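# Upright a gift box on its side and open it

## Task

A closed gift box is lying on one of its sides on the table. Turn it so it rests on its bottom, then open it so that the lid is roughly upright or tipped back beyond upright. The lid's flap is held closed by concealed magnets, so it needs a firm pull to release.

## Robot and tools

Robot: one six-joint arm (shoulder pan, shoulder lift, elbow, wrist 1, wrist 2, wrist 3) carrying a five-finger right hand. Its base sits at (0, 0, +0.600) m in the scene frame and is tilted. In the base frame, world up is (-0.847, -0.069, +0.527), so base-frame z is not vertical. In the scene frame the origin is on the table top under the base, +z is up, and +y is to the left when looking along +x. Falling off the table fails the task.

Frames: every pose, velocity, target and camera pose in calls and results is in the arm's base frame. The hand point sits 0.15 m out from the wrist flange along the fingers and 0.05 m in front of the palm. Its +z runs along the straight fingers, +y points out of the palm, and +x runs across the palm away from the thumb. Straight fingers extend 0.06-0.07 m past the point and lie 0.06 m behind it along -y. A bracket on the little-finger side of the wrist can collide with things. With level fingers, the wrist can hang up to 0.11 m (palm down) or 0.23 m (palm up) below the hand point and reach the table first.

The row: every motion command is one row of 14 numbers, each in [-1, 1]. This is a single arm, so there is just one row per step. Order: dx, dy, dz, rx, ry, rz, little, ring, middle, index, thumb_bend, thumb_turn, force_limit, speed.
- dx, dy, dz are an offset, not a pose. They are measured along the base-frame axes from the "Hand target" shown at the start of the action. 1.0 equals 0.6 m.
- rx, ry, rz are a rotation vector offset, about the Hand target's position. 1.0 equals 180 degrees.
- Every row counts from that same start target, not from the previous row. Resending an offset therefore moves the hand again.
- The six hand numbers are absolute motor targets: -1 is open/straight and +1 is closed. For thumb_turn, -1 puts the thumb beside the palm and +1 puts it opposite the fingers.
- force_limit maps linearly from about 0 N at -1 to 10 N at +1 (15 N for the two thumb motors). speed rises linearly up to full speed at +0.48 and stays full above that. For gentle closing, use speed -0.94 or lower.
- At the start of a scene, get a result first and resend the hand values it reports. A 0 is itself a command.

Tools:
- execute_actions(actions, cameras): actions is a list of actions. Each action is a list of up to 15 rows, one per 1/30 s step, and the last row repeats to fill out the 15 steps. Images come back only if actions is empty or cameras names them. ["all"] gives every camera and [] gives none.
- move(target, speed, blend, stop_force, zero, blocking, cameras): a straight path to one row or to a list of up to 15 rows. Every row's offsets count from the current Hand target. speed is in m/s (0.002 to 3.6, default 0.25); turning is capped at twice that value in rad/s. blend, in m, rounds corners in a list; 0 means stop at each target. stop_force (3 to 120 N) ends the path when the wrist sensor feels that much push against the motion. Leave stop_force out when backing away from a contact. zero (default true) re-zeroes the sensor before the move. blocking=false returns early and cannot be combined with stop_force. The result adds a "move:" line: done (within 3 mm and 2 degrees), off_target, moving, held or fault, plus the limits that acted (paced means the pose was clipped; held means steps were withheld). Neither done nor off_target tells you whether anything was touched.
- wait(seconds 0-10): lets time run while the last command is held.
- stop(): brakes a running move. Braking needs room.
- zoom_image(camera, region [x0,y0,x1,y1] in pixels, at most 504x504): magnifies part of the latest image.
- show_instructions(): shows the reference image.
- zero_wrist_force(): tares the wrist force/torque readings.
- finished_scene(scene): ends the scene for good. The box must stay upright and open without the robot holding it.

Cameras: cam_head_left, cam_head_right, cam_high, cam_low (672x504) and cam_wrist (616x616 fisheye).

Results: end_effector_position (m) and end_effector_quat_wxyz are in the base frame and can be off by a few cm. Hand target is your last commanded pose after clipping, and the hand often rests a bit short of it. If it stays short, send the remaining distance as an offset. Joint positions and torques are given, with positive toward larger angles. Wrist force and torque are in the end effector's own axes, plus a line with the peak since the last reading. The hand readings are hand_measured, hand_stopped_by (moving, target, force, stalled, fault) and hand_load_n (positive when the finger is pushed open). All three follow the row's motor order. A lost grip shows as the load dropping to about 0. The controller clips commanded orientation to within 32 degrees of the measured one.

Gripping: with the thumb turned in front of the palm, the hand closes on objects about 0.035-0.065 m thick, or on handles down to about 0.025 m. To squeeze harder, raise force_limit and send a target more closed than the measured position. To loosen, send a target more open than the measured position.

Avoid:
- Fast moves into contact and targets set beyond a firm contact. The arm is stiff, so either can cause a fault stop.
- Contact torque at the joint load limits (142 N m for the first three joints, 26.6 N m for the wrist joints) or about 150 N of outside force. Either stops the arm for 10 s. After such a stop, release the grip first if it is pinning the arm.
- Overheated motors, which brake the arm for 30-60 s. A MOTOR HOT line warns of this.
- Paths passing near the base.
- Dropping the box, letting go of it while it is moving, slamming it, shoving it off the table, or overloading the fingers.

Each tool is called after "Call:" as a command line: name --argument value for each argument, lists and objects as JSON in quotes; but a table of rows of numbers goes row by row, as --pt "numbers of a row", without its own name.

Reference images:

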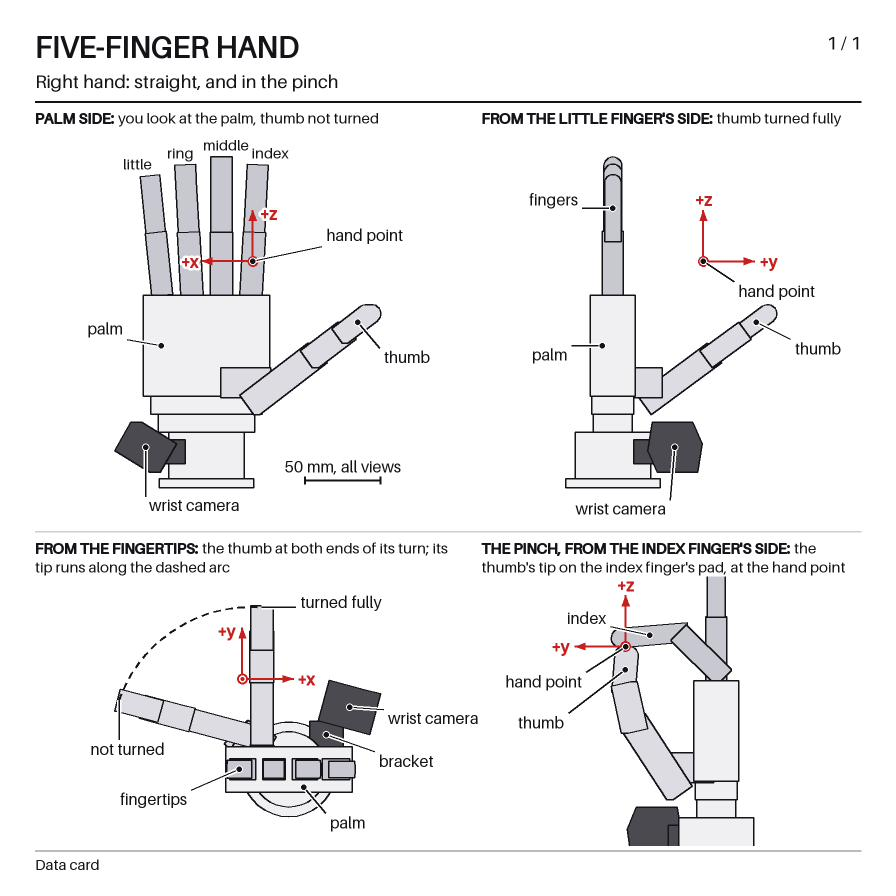

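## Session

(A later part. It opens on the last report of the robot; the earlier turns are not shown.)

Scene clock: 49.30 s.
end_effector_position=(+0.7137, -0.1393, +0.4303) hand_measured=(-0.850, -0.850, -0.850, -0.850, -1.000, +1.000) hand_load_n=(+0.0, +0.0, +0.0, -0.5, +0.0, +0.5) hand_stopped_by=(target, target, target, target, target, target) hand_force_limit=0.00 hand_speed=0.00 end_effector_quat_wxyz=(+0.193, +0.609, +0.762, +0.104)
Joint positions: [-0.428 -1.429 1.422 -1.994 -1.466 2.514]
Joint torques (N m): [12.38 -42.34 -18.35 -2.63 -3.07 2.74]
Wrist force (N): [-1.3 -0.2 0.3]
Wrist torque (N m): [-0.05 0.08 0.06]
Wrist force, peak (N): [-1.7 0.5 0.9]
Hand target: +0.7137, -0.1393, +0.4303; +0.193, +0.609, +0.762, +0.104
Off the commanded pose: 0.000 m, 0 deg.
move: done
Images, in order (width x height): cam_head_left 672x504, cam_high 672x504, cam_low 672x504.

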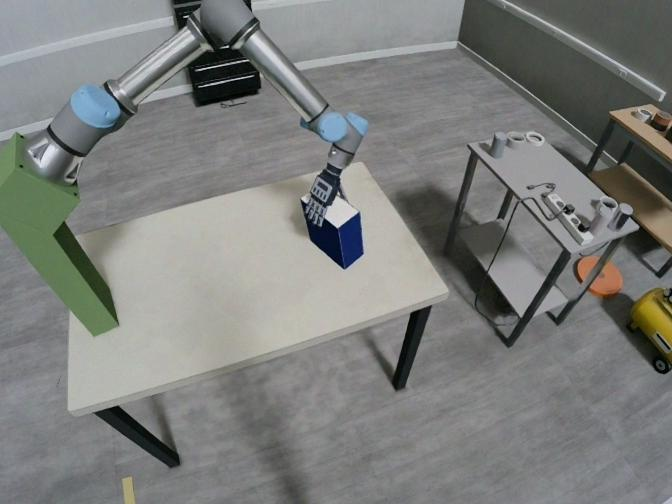

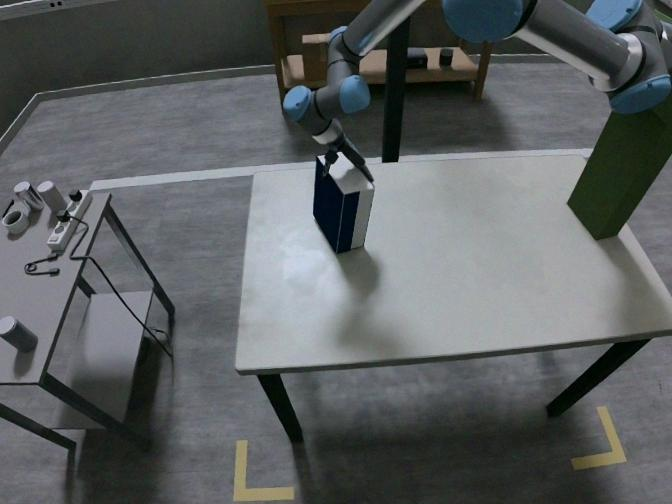

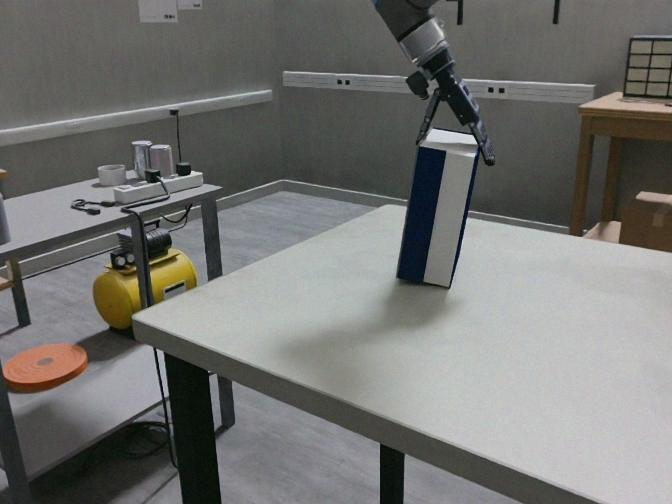

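Call:
move --pt "-0.0085 -0.0007 0.0053 0 0 0 -0.85 -0.85 -0.85 -0.85 -1 1 0 0" --pt "-0.0085 -0.0007 0.0053 0 0 0 -0.3 -0.3 -0.3 -0.3 -1 1 -0.8 -0.92" --speed 0.05 --cameras '["cam_low","cam_head_left"]'

Call:
zoom_image --camera "cam_low" --region '[380, 50, 530, 300]'

Scene clock: 51.77 s.
end_effector_position=(+0.7086, -0.1397, +0.4335) hand_measured=(-0.664, -0.678, -0.680, -0.686, -1.000, +1.000) hand_load_n=(+1.5, +1.0, +1.5, +1.0, +1.0, +3.5) hand_stopped_by=(force, force, force, force, target, target) hand_force_limit=-0.80 hand_speed=-0.92 end_effector_quat_wxyz=(+0.193, +0.609, +0.762, +0.104)
Joint positions: [-0.433 -1.441 1.427 -1.987 -1.464 2.51]
Joint torques (N m): [12.07 -43.41 -25.3 -1.67 -2.47 1.59]
Wrist force (N): [-0.8 -1.9 -0.3]
Wrist torque (N m): [0.17 0.09 0.02]
Wrist force, peak (N): [-1.0 -2.1 -0.6]
Hand target: +0.7086, -0.1397, +0.4335; +0.193, +0.609, +0.762, +0.104
Off the commanded pose: 0.000 m, 0 deg.
move: done
Images, in order (width x height): cam_head_left 672x504, cam_low 672x504.

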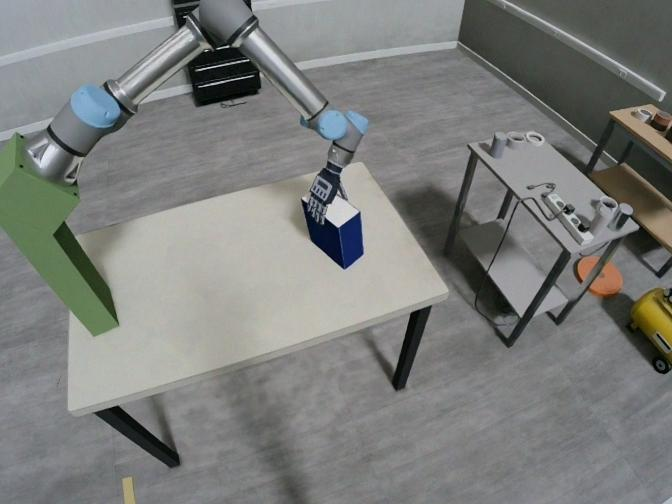

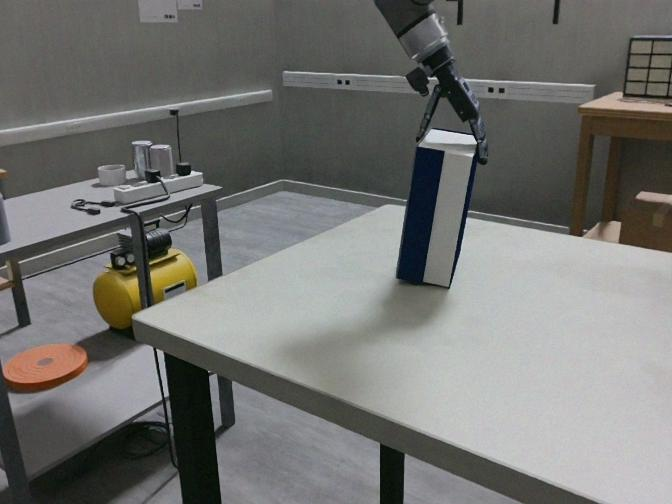

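Scaled by 2.016 from the camera's 672x504 image, which has a finer 960x720 frame.

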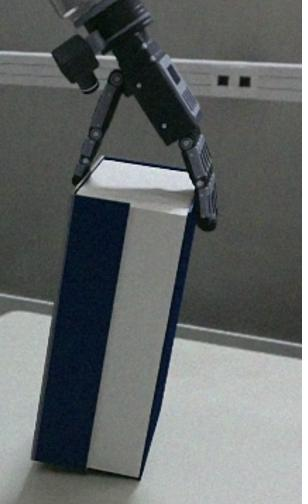

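Call:
move --pt "-0.0433 -0.0225 -0.084 0.0142 -0.0754 0.0130 -0.3 -0.3 -0.3 -0.3 -1 1 -0.8 -0.92" --pt "-0.0638 -0.0413 -0.1695 0.0273 -0.1453 0.0251 -0.3 -0.3 -0.3 -0.3 -1 1 -0.8 -0.92" --speed 0.06 --blend '[0.01,0]' --stop_force 30 --cameras '["cam_low","cam_head_left"]'

Call:
zoom_image --camera "cam_low" --region '[370, 50, 570, 300]'

Scene clock: 58.23 s.
end_effector_position=(+0.6703, -0.1645, +0.3318) hand_measured=(-0.664, -0.678, -0.680, -0.686, -1.000, +1.000) hand_load_n=(+1.0, +1.0, +4.0, +4.5, +2.5, +2.0) hand_stopped_by=(force, force, force, force, target, target) hand_force_limit=-0.80 hand_speed=-0.92 end_effector_quat_wxyz=(+0.330, +0.547, +0.717, +0.278)
Joint positions: [-0.644 -1.469 2.054 -2.92 -1.05 2.444]
Joint torques (N m): [9.76 -48.14 -16.35 -3.38 -1.87 -1.14]
Wrist force (N): [-0.7 -2.3 -0.2]
Wrist torque (N m): [-0.23 0.01 -0.06]
Wrist force, peak (N): [-0.6 -14.8 -21.9]
Hand target: +0.6703, -0.1645, +0.3318; +0.330, +0.547, +0.717, +0.278
Off the commanded pose: 0.000 m, 0 deg.
move: done
Images, in order (width x height): cam_head_left 672x504, cam_low 672x504.

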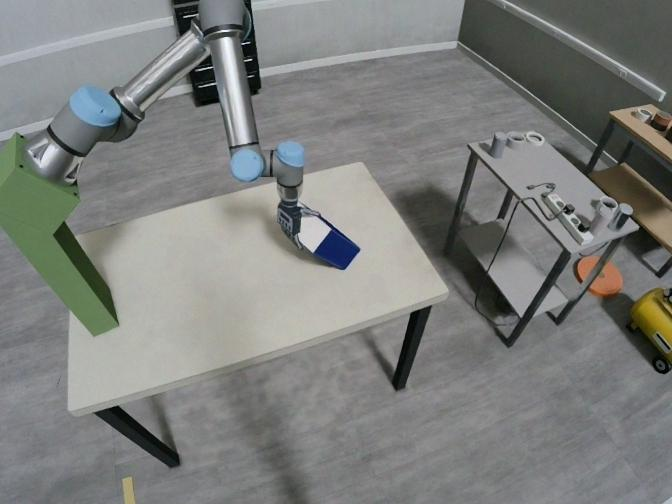

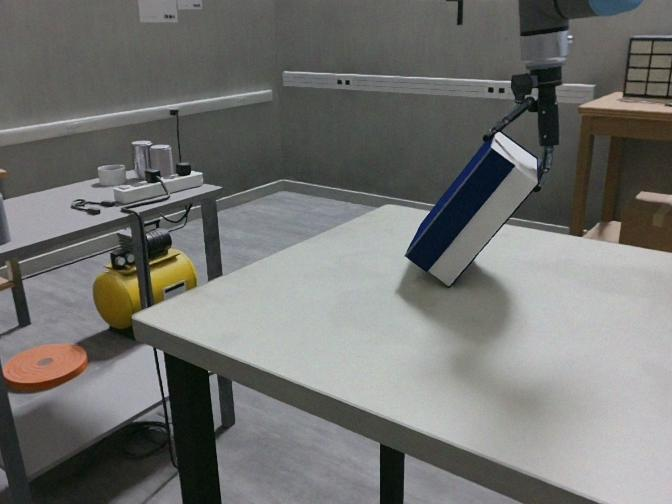

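Scaled by 2.016 from the camera's 672x504 image, which has a finer 960x720 frame.

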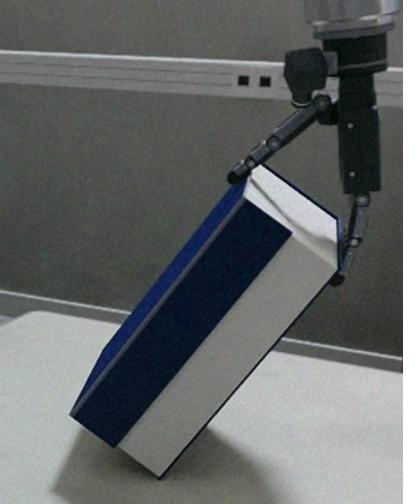

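Call:
move --pt "-0.001 -0.0157 -0.0888 0.0132 -0.07 0.0121 -0.3 -0.3 -0.3 -0.3 -1 1 -0.8 -0.92" --pt "0.021 -0.0277 -0.1828 0.0273 -0.1453 0.0251 -0.3 -0.3 -0.3 -0.3 -1 1 -0.8 -0.92" --speed 0.06 --blend '[0.01,0]' --stop_force 30 --cameras '["cam_low","cam_head_left","cam_high","cam_wrist"]'

Call:
zoom_image --camera "cam_low" --region '[390, 70, 610, 300]'

Call:
zoom_image --camera "cam_high" --region '[300, 90, 460, 250]'

Scene clock: 63.47 s.
end_effector_position=(+0.6829, -0.1812, +0.2222) hand_measured=(-0.664, -0.678, -0.680, -0.686, -1.000, +1.000) hand_load_n=(+0.5, +0.0, +1.5, +1.5, +0.5, +0.5) hand_stopped_by=(force, force, force, force, target, target) hand_force_limit=-0.80 hand_speed=-0.92 end_effector_quat_wxyz=(+0.449, +0.455, +0.632, +0.438)
Joint positions: [-0.728 -0.859 2.065 -4.019 -0.722 2.718]
Joint torques (N m): [-7.16 -27.5 17.97 -3.93 -2.23 -2.34]
Wrist force (N): [-1.2 -2.2 2.9]
Wrist torque (N m): [-0.12 -0.04 0.00]
Wrist force, peak (N): [-1.1 -4.6 -8.6]
Hand target: +0.6829, -0.1811, +0.2221; +0.449, +0.455, +0.632, +0.438
Off the commanded pose: 0.000 m, 0 deg.
move: done
Images, in order (width x height): cam_head_left 672x504, cam_high 672x504, cam_low 672x504, cam_wrist 616x616.

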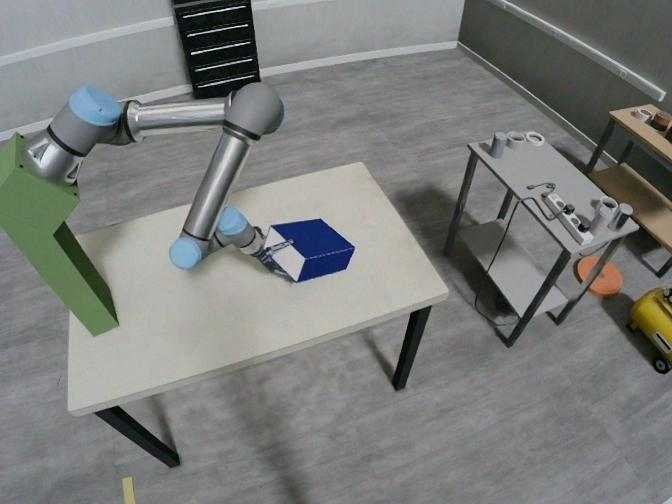

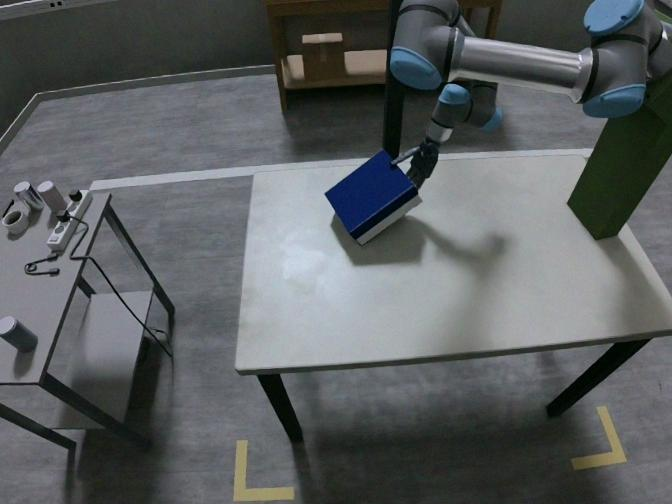

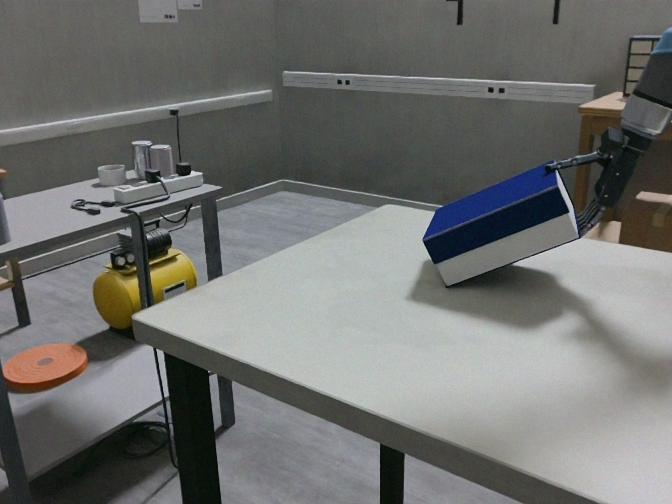

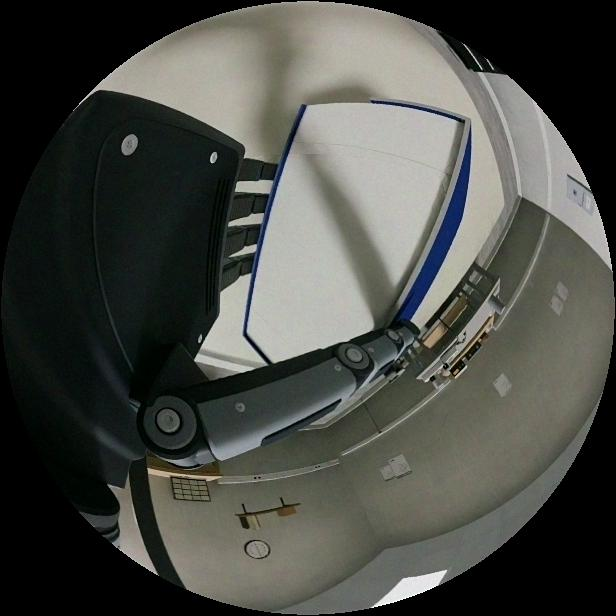

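Scaled by 2.191 from the camera's 672x504 image, which has a finer 960x720 frame.

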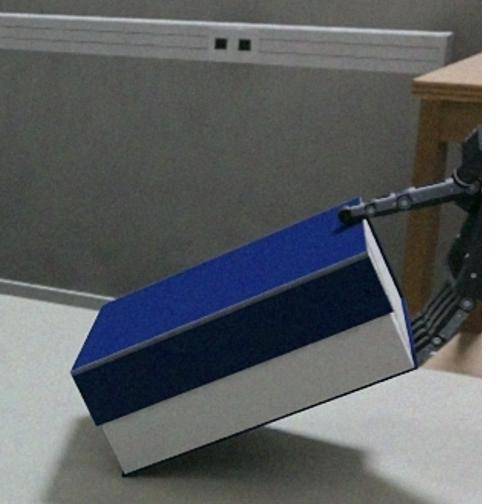

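Scaled by 3.150 from the camera's 672x504 image, which has a finer 960x720 frame.

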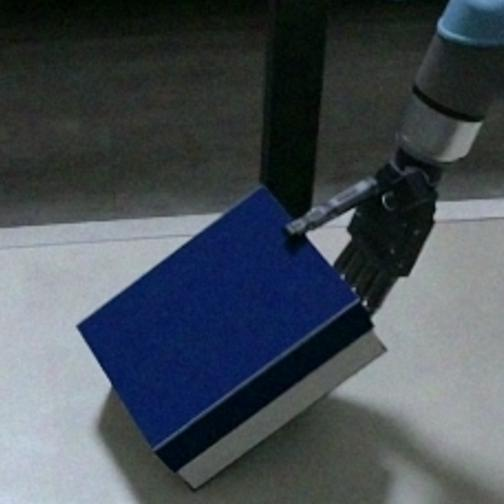

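Call:
move --target '[0.0395,-0.0065,-0.0808,0.0132,-0.07,0.0121,-0.3,-0.3,-0.3,-0.3,-1,1,-0.8,-0.92]' --speed 0.05 --stop_force 25 --cameras '["cam_low","cam_head_left","cam_high"]'

Call:
zoom_image --camera "cam_low" --region '[390, 90, 640, 310]'

Call:
zoom_image --camera "cam_high" --region '[300, 90, 460, 250]'

Call:
zoom_image --camera "cam_head_left" --region '[200, 190, 380, 310]'

Scene clock: 68.53 s.
end_effector_position=(+0.7066, -0.1850, +0.1736) hand_measured=(-0.664, -0.678, -0.680, -0.686, -1.000, +1.000) hand_load_n=(+1.0, +0.5, +1.0, +1.0, +0.5, -0.5) hand_stopped_by=(force, force, force, force, target, target) hand_force_limit=-0.80 hand_speed=-0.92 end_effector_quat_wxyz=(+0.498, +0.402, +0.578, +0.507)
Joint positions: [-0.701 -0.537 1.79 -4.41 -0.683 2.983]
Joint torques (N m): [-30.93 -38.75 19.55 -3.74 -2.28 -1.82]
Wrist force (N): [-1.8 -2.7 2.2]
Wrist torque (N m): [-0.13 0.04 -0.12]
Wrist force, peak (N): [-1.9 -3.3 2.6]
Hand target: +0.7066, -0.1850, +0.1736; +0.498, +0.402, +0.578, +0.507
Off the commanded pose: 0.000 m, 0 deg.
move: done
Images, in order (width x height): cam_head_left 672x504, cam_high 672x504, cam_low 672x504.

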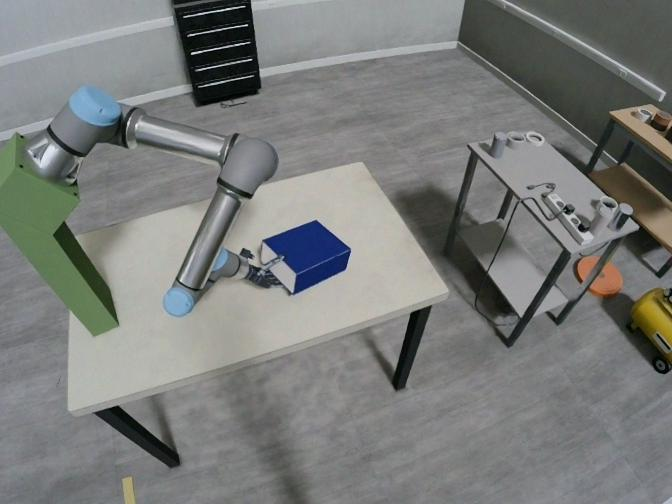

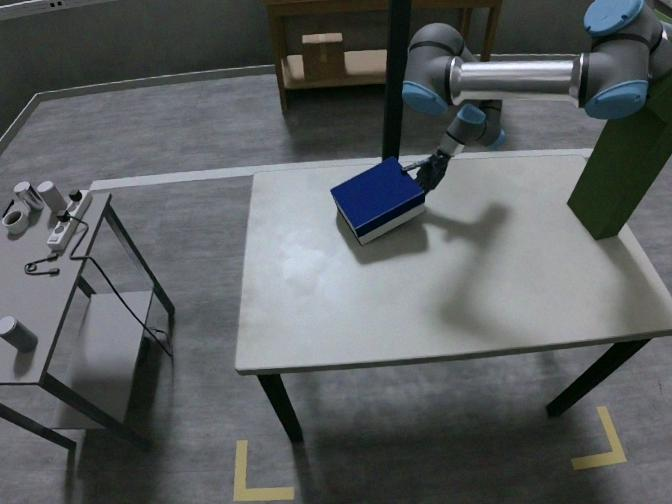

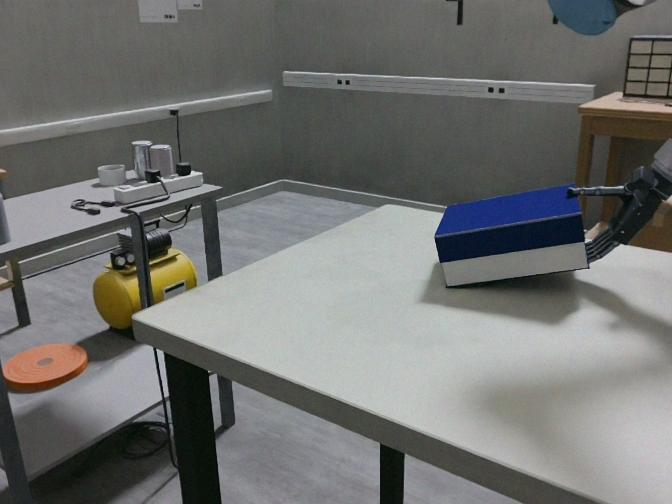

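Scaled by 2.016 from the camera's 672x504 image, which has a finer 960x720 frame.

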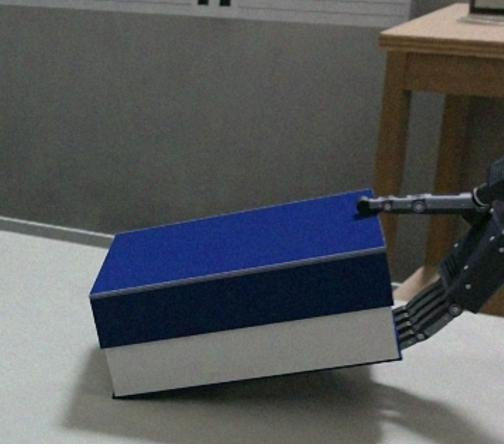

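Scaled by 3.150 from the camera's 672x504 image, which has a finer 960x720 frame.

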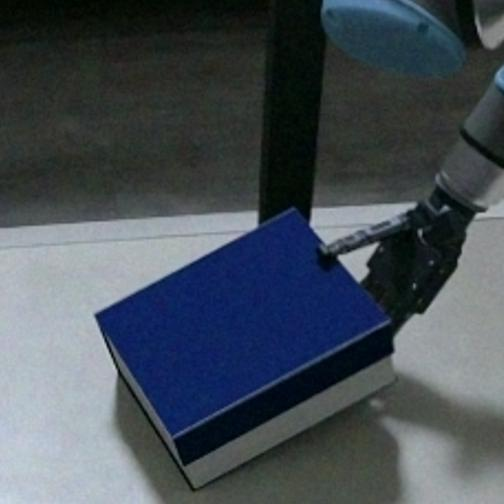

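Scaled by 2.800 from the camera's 672x504 image, which has a finer 960x720 frame.

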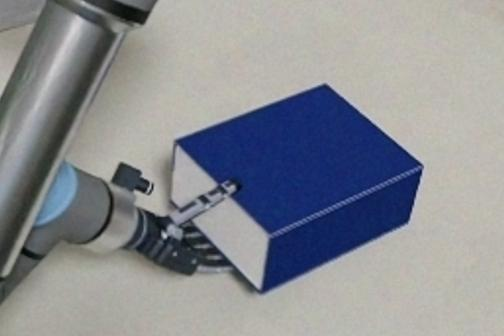

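Call:
move --target '[0.0268,0.0021,-0.0167,0,0,0,-0.3,-0.3,-0.3,-0.3,-1,1,-0.8,-0.92]' --speed 0.02 --stop_force 5 --cameras '["cam_low","cam_head_left","cam_high"]'

Call:
zoom_image --camera "cam_low" --region '[390, 90, 640, 310]'

Call:
zoom_image --camera "cam_head_left" --region '[200, 190, 380, 310]'

Scene clock: 71.07 s.
end_effector_position=(+0.7227, -0.1838, +0.1636) hand_measured=(-0.664, -0.678, -0.678, -0.686, -1.000, +1.000) hand_load_n=(+1.0, +0.0, +0.5, +0.5, +0.5, +0.0) hand_stopped_by=(force, force, force, force, target, target) hand_force_limit=-0.80 hand_speed=-0.92 end_effector_quat_wxyz=(+0.498, +0.402, +0.578, +0.507)
Joint positions: [-0.678 -0.503 1.736 -4.389 -0.706 2.983]
Joint torques (N m): [-31.92 -40.67 19.46 -3.88 2.68 -1.27]
Wrist force (N): [-1.5 -2.3 2.1]
Wrist torque (N m): [-0.08 0.05 -0.06]
Wrist force, peak (N): [-1.9 -2.6 2.6]
Hand target: +0.7227, -0.1838, +0.1636; +0.498, +0.402, +0.578, +0.507
Off the commanded pose: 0.000 m, 0 deg.
move: done
Images, in order (width x height): cam_head_left 672x504, cam_high 672x504, cam_low 672x504.

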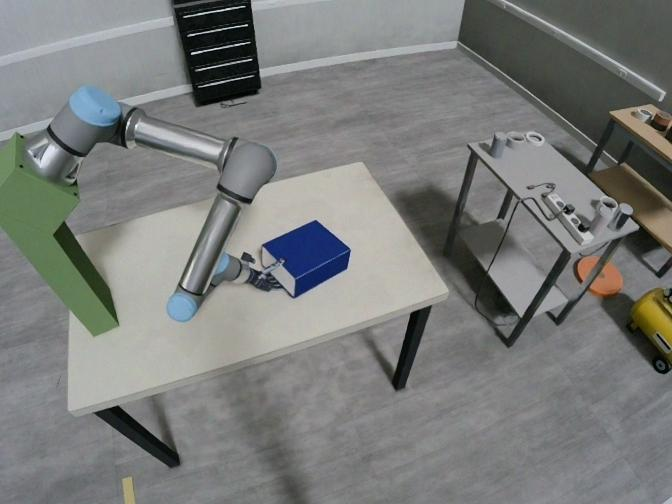

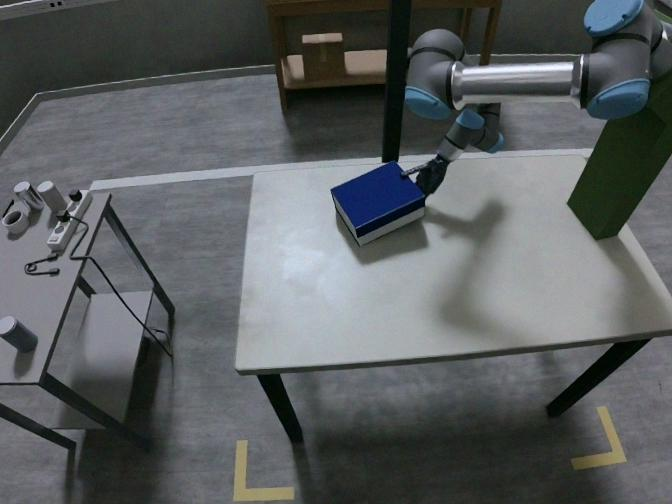

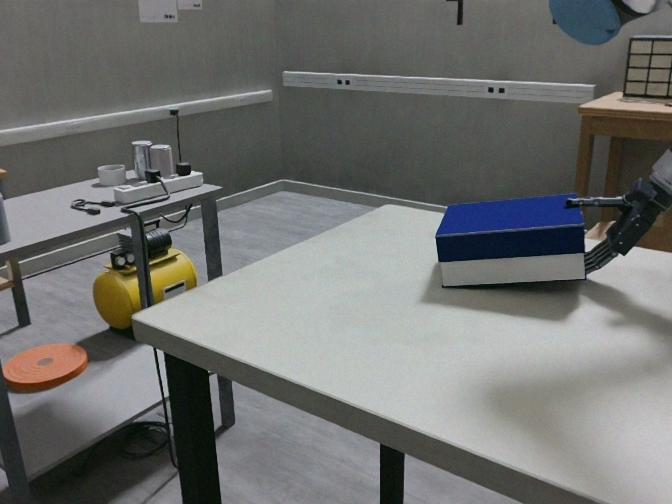

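Scaled by 2.016 from the camera's 672x504 image, which has a finer 960x720 frame.

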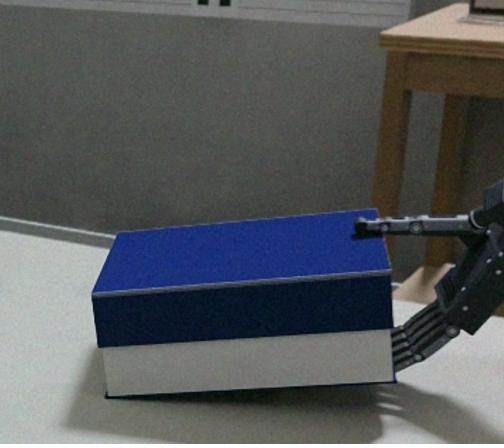

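Scaled by 2.800 from the camera's 672x504 image, which has a finer 960x720 frame.

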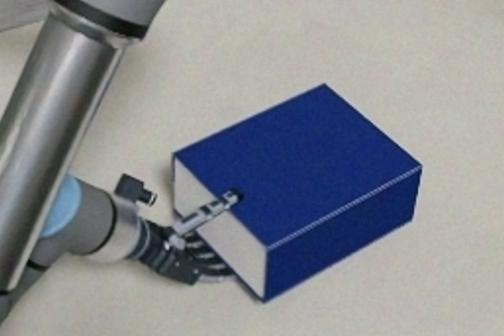

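Call:
move --target '[0.0212,0.0017,-0.0132,0,0,0,-0.3,-0.3,-0.3,-0.3,-1,1,-0.8,-0.92]' --speed 0.015 --stop_force 5 --cameras '["cam_low","cam_head_left"]'

Call:
zoom_image --camera "cam_low" --region '[390, 90, 640, 310]'

Call:
zoom_image --camera "cam_head_left" --region '[200, 190, 380, 310]'

Scene clock: 73.30 s.
end_effector_position=(+0.7336, -0.1829, +0.1568) hand_measured=(-0.664, -0.678, -0.678, -0.686, -1.000, +1.000) hand_load_n=(+1.0, +0.0, -2.5, +0.5, +0.0, +0.0) hand_stopped_by=(force, force, force, force, target, target) hand_force_limit=-0.80 hand_speed=-0.92 end_effector_quat_wxyz=(+0.498, +0.402, +0.578, +0.507)
Joint positions: [-0.663 -0.479 1.699 -4.375 -0.721 2.983]
Joint torques (N m): [-30.8 -39.09 19.03 -3.25 2.17 -1.27]
Wrist force (N): [-1.5 0.4 0.6]
Wrist torque (N m): [-0.10 0.09 0.01]
Wrist force, peak (N): [-1.9 0.5 -9.0]
Hand target: +0.7336, -0.1829, +0.1568; +0.498, +0.402, +0.578, +0.507 (not the last commanded pose)
Off the commanded pose: 0.002 m, 0 deg.
move: contact
Images, in order (width x height): cam_head_left 672x504, cam_low 672x504.

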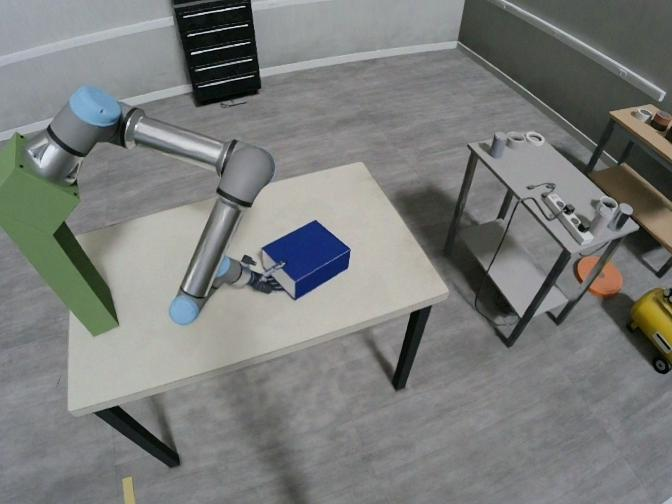

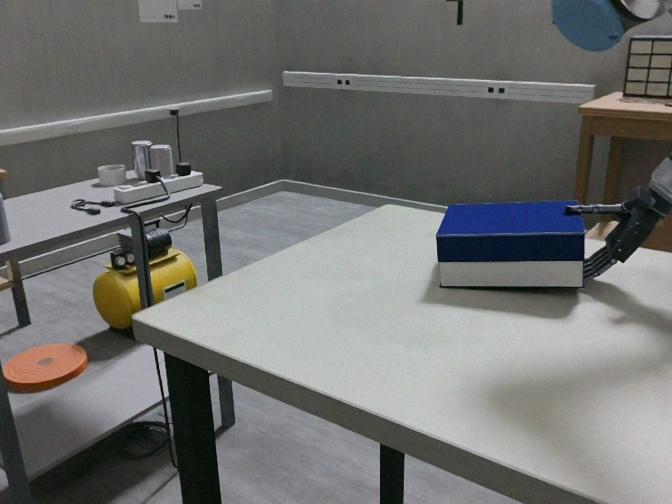

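Scaled by 2.016 from the camera's 672x504 image, which has a finer 960x720 frame.

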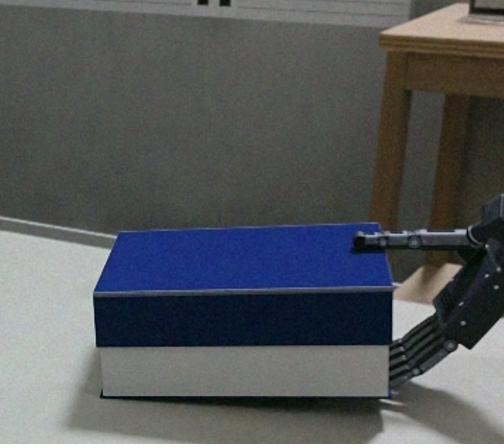

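Scaled by 2.800 from the camera's 672x504 image, which has a finer 960x720 frame.

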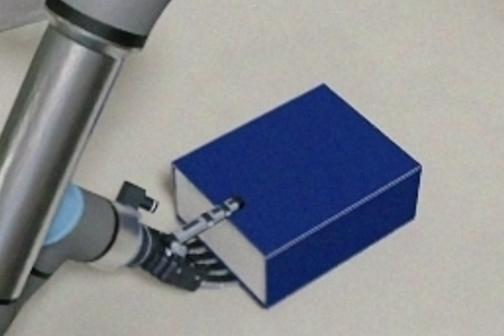

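Call:
move --target '[-0.0445,-0.02,-0.0676,0,0,0,-0.3,-0.3,-0.3,-0.3,-1,1,-0.8,-0.92]' --speed 0.04 --cameras '["cam_low","cam_head_left"]'

Call:
zoom_image --camera "cam_low" --region '[390, 90, 640, 310]'

Call:
zoom_image --camera "cam_head_left" --region '[200, 190, 380, 310]'

Scene clock: 75.27 s.
end_effector_position=(+0.7068, -0.1950, +0.1161) hand_measured=(-0.664, -0.678, -0.678, -0.686, -1.000, +1.000) hand_load_n=(+0.0, +0.0, +0.0, +0.0, +0.0, +0.0) hand_stopped_by=(force, force, force, force, target, target) hand_force_limit=-0.80 hand_speed=-0.92 end_effector_quat_wxyz=(+0.498, +0.402, +0.578, +0.507) end_effector_velocity=(+0.002, +0.001, +0.002) end_effector_angular_velocity=(+0.001, +0.001, +0.001)
Joint positions: [-0.716 -0.402 1.712 -4.467 -0.668 2.984]
Joint velocities: [0.003 -0.004 0 0.006 -0.002 0]
Joint torques (N m): [-7.15 -37.93 14.3 -0.03 -2.22 2.54]
Wrist force (N): [-1.5 -1.8 0.7]
Wrist torque (N m): [-0.12 0.07 -0.09]
Wrist force, peak (N): [-1.8 -3.0 2.0]
Hand target: +0.7069, -0.1949, +0.1163; +0.498, +0.402, +0.578, +0.507
Off the commanded pose: 0.000 m, 0 deg.
move: done
Images, in order (width x height): cam_head_left 672x504, cam_low 672x504.

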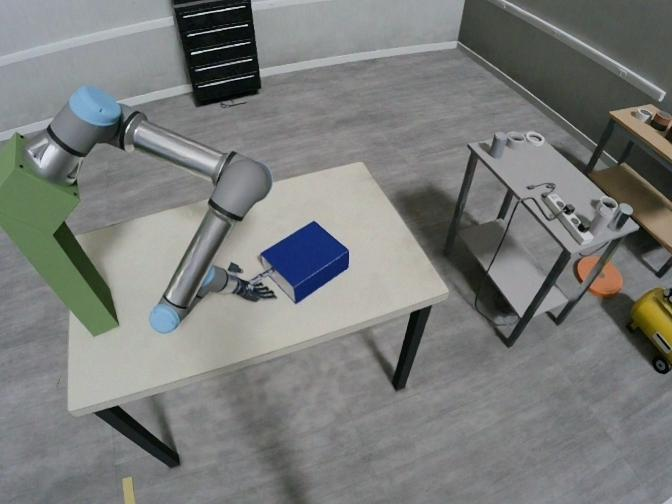

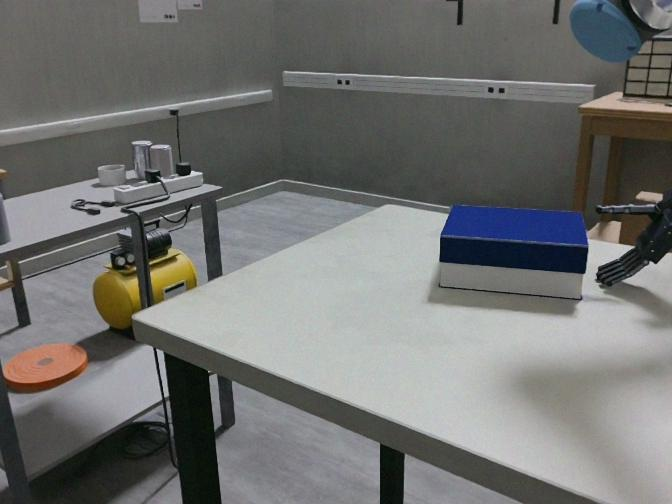

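Scaled by 2.016 from the camera's 672x504 image, which has a finer 960x720 frame.

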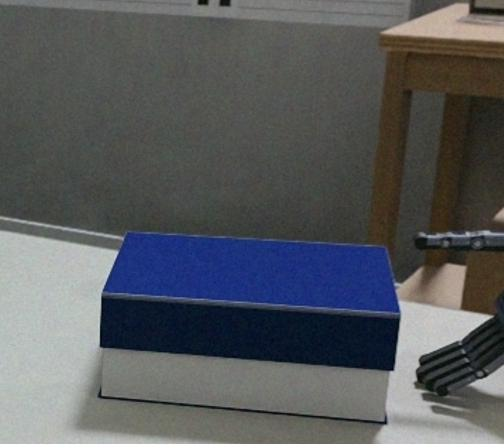

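Scaled by 2.800 from the camera's 672x504 image, which has a finer 960x720 frame.

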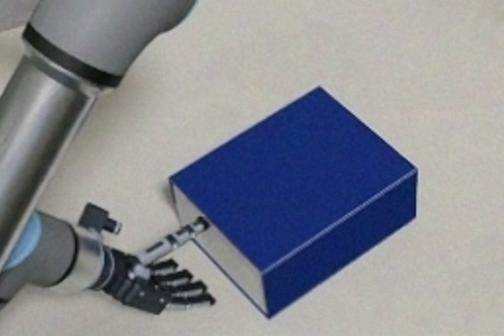

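Call:
move --pt "-0.2705 -0.0182 0.1195 -0.0334 0.1776 -0.0307 -0.3 -0.3 -0.3 -0.3 -1 1 -0.8 -0.92" --pt "-0.212 0.4142 0.2692 0.4561 0.2062 -0.1605 0 0 0 0 -1 -1 0.5 0" --pt "0.0943 0.3242 0.111 0.4561 0.2062 -0.1605 0 0 0 0 -1 -1 0.5 0" --speed '[0.25,0.5,0.25]' --blend '[0.04,0,0]' --cameras '["all"]'

Call:
zoom_image --camera "cam_low" --region '[390, 90, 640, 310]'

Call:
zoom_image --camera "cam_high" --region '[300, 90, 460, 250]'

Call:
zoom_image --camera "cam_head_left" --region '[220, 150, 400, 310]'

Scene clock: 85.50 s.
end_effector_position=(+0.7634, -0.0004, +0.1828) hand_measured=(+0.000, +0.000, +0.000, +0.000, -1.000, -1.000) hand_load_n=(+0.0, +0.0, +0.0, +0.0, +0.0, +0.0) hand_stopped_by=(target, target, target, target, target, target) hand_force_limit=0.50 hand_speed=0.00 end_effector_quat_wxyz=(+0.028, +0.866, +0.122, +0.485)
Joint positions: [-0.155 -1.039 1.841 -3.374 -1.37 4.387]
Joint torques (N m): [19.8 -36.27 -9.21 -3.98 -2.59 2.36]
Wrist force (N): [-1.6 -1.3 1.2]
Wrist torque (N m): [-0.10 0.07 0.03]
Wrist force, peak (N): [-1.8 -2.8 1.9]
Hand target: +0.7635, -0.0004, +0.1829; +0.028, +0.866, +0.122, +0.485
Off the commanded pose: 0.000 m, 0 deg.
move: done

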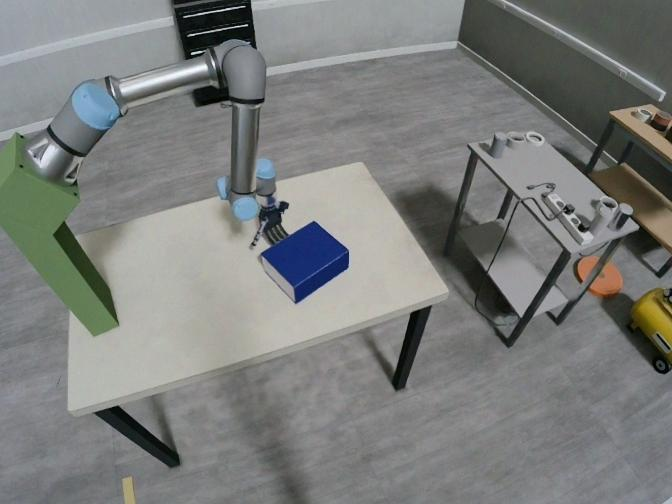

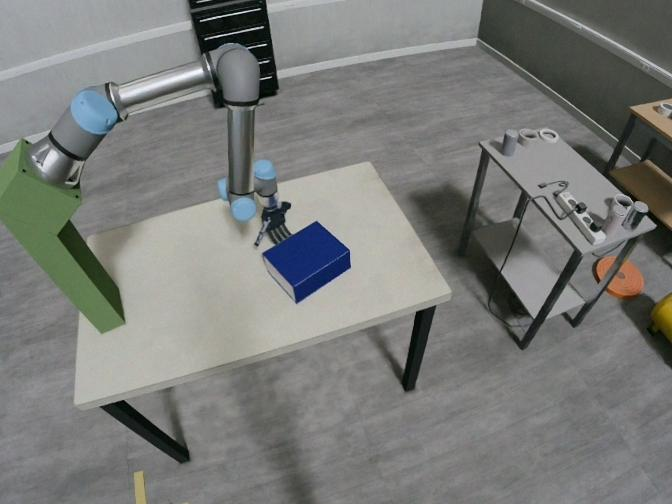

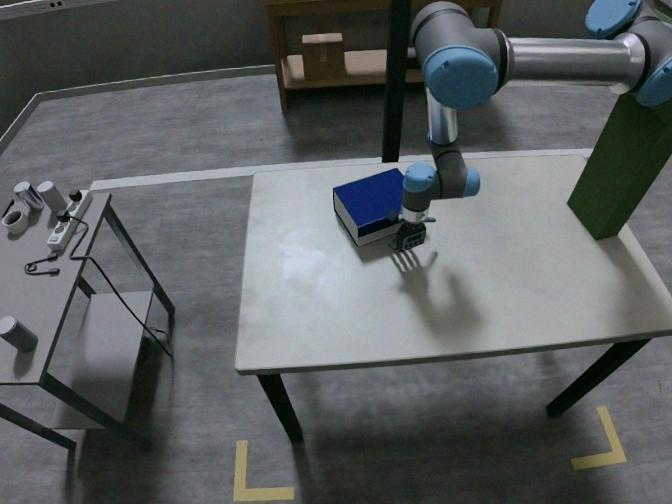

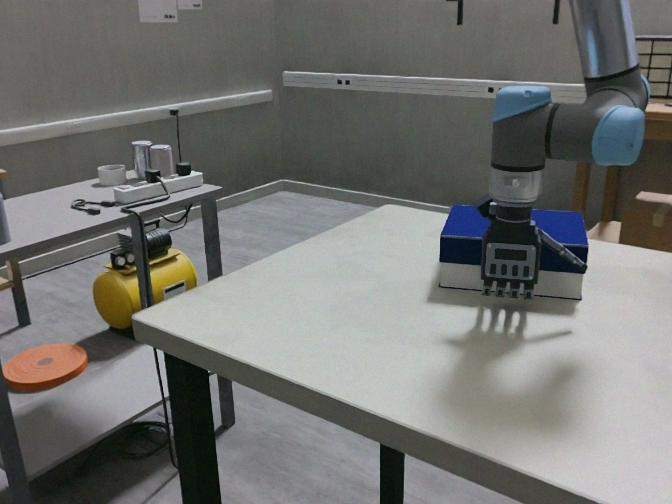

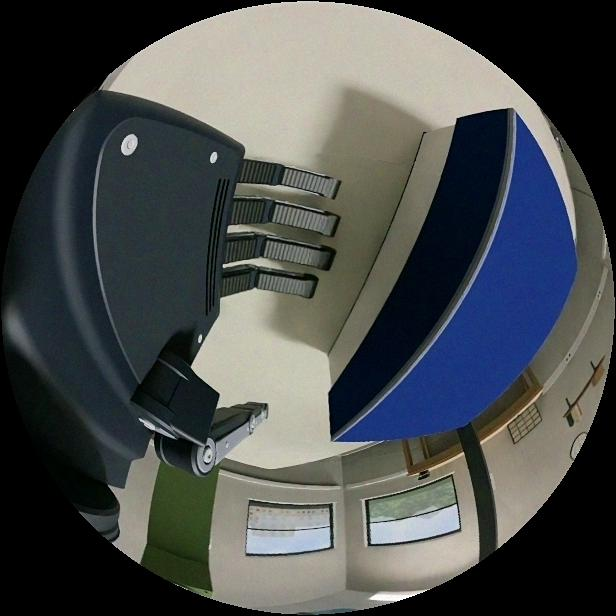

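Scaled by 2.016 from the camera's 672x504 image, which has a finer 960x720 frame.

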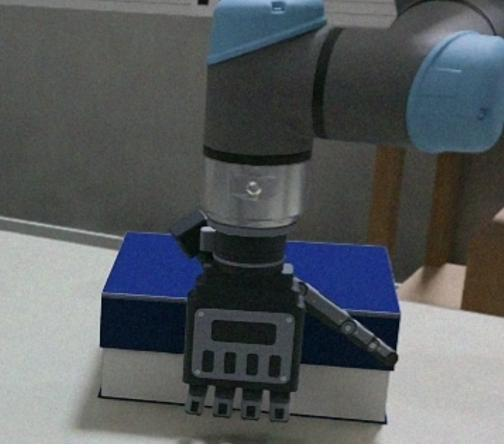

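Scaled by 3.150 from the camera's 672x504 image, which has a finer 960x720 frame.

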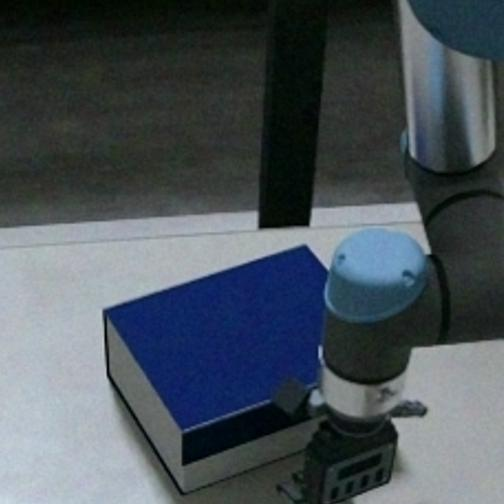

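Scaled by 2.800 from the camera's 672x504 image, which has a finer 960x720 frame.

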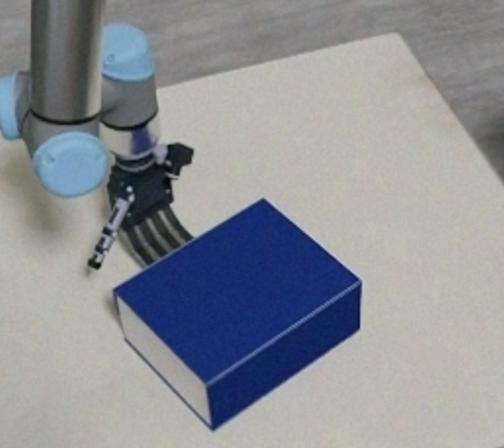

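Call:
move --target '[0.0152,-0.0807,0.0139,0,0,0,0,0,0,0,-1,-1,0.5,0]' --speed 0.025 --stop_force 3 --cameras '["cam_wrist","cam_low"]'

Call:
zoom_image --camera "cam_wrist" --region '[200, 100, 500, 400]'

Scene clock: 89.13 s.
end_effector_position=(+0.7726, -0.0488, +0.1912) hand_measured=(+0.000, +0.000, +0.000, +0.000, -1.000, -1.000) hand_load_n=(+0.0, +0.5, +0.0, +0.0, +0.0, +0.0) hand_stopped_by=(target, target, target, target, target, target) hand_force_limit=0.50 hand_speed=0.00 end_effector_quat_wxyz=(+0.028, +0.866, +0.122, +0.485)
Joint positions: [-0.239 -1.043 1.817 -3.334 -1.3 4.34]
Joint torques (N m): [15.7 -53.59 14.34 -3.81 -2.7 2.15]
Wrist force (N): [-1.8 -1.2 1.2]
Wrist torque (N m): [-0.09 0.13 0.01]
Wrist force, peak (N): [-1.9 -1.8 1.1]
Hand target: +0.7726, -0.0488, +0.1912; +0.028, +0.866, +0.122, +0.485
Off the commanded pose: 0.000 m, 0 deg.
move: done
Images, in order (width x height): cam_low 672x504, cam_wrist 616x616.

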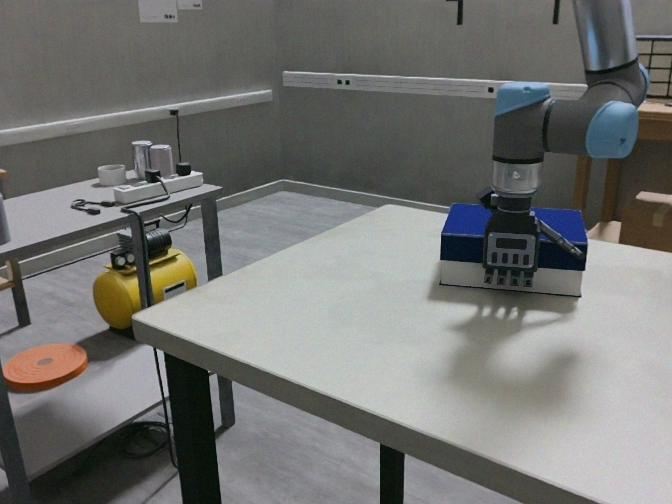

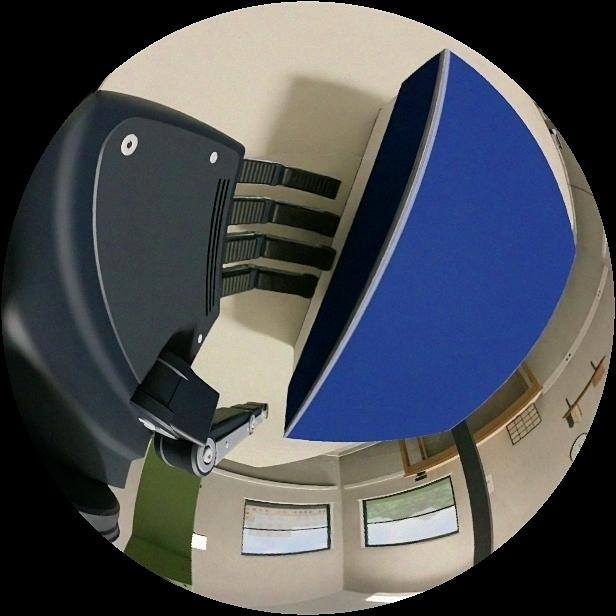

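Scaled by 1.680 from the camera's 616x616 image, which has a finer 880x880 frame.

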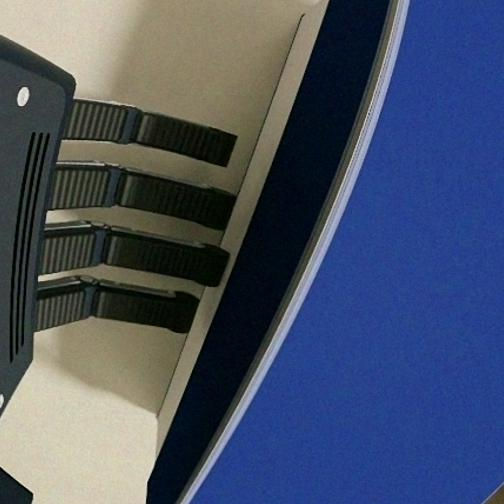

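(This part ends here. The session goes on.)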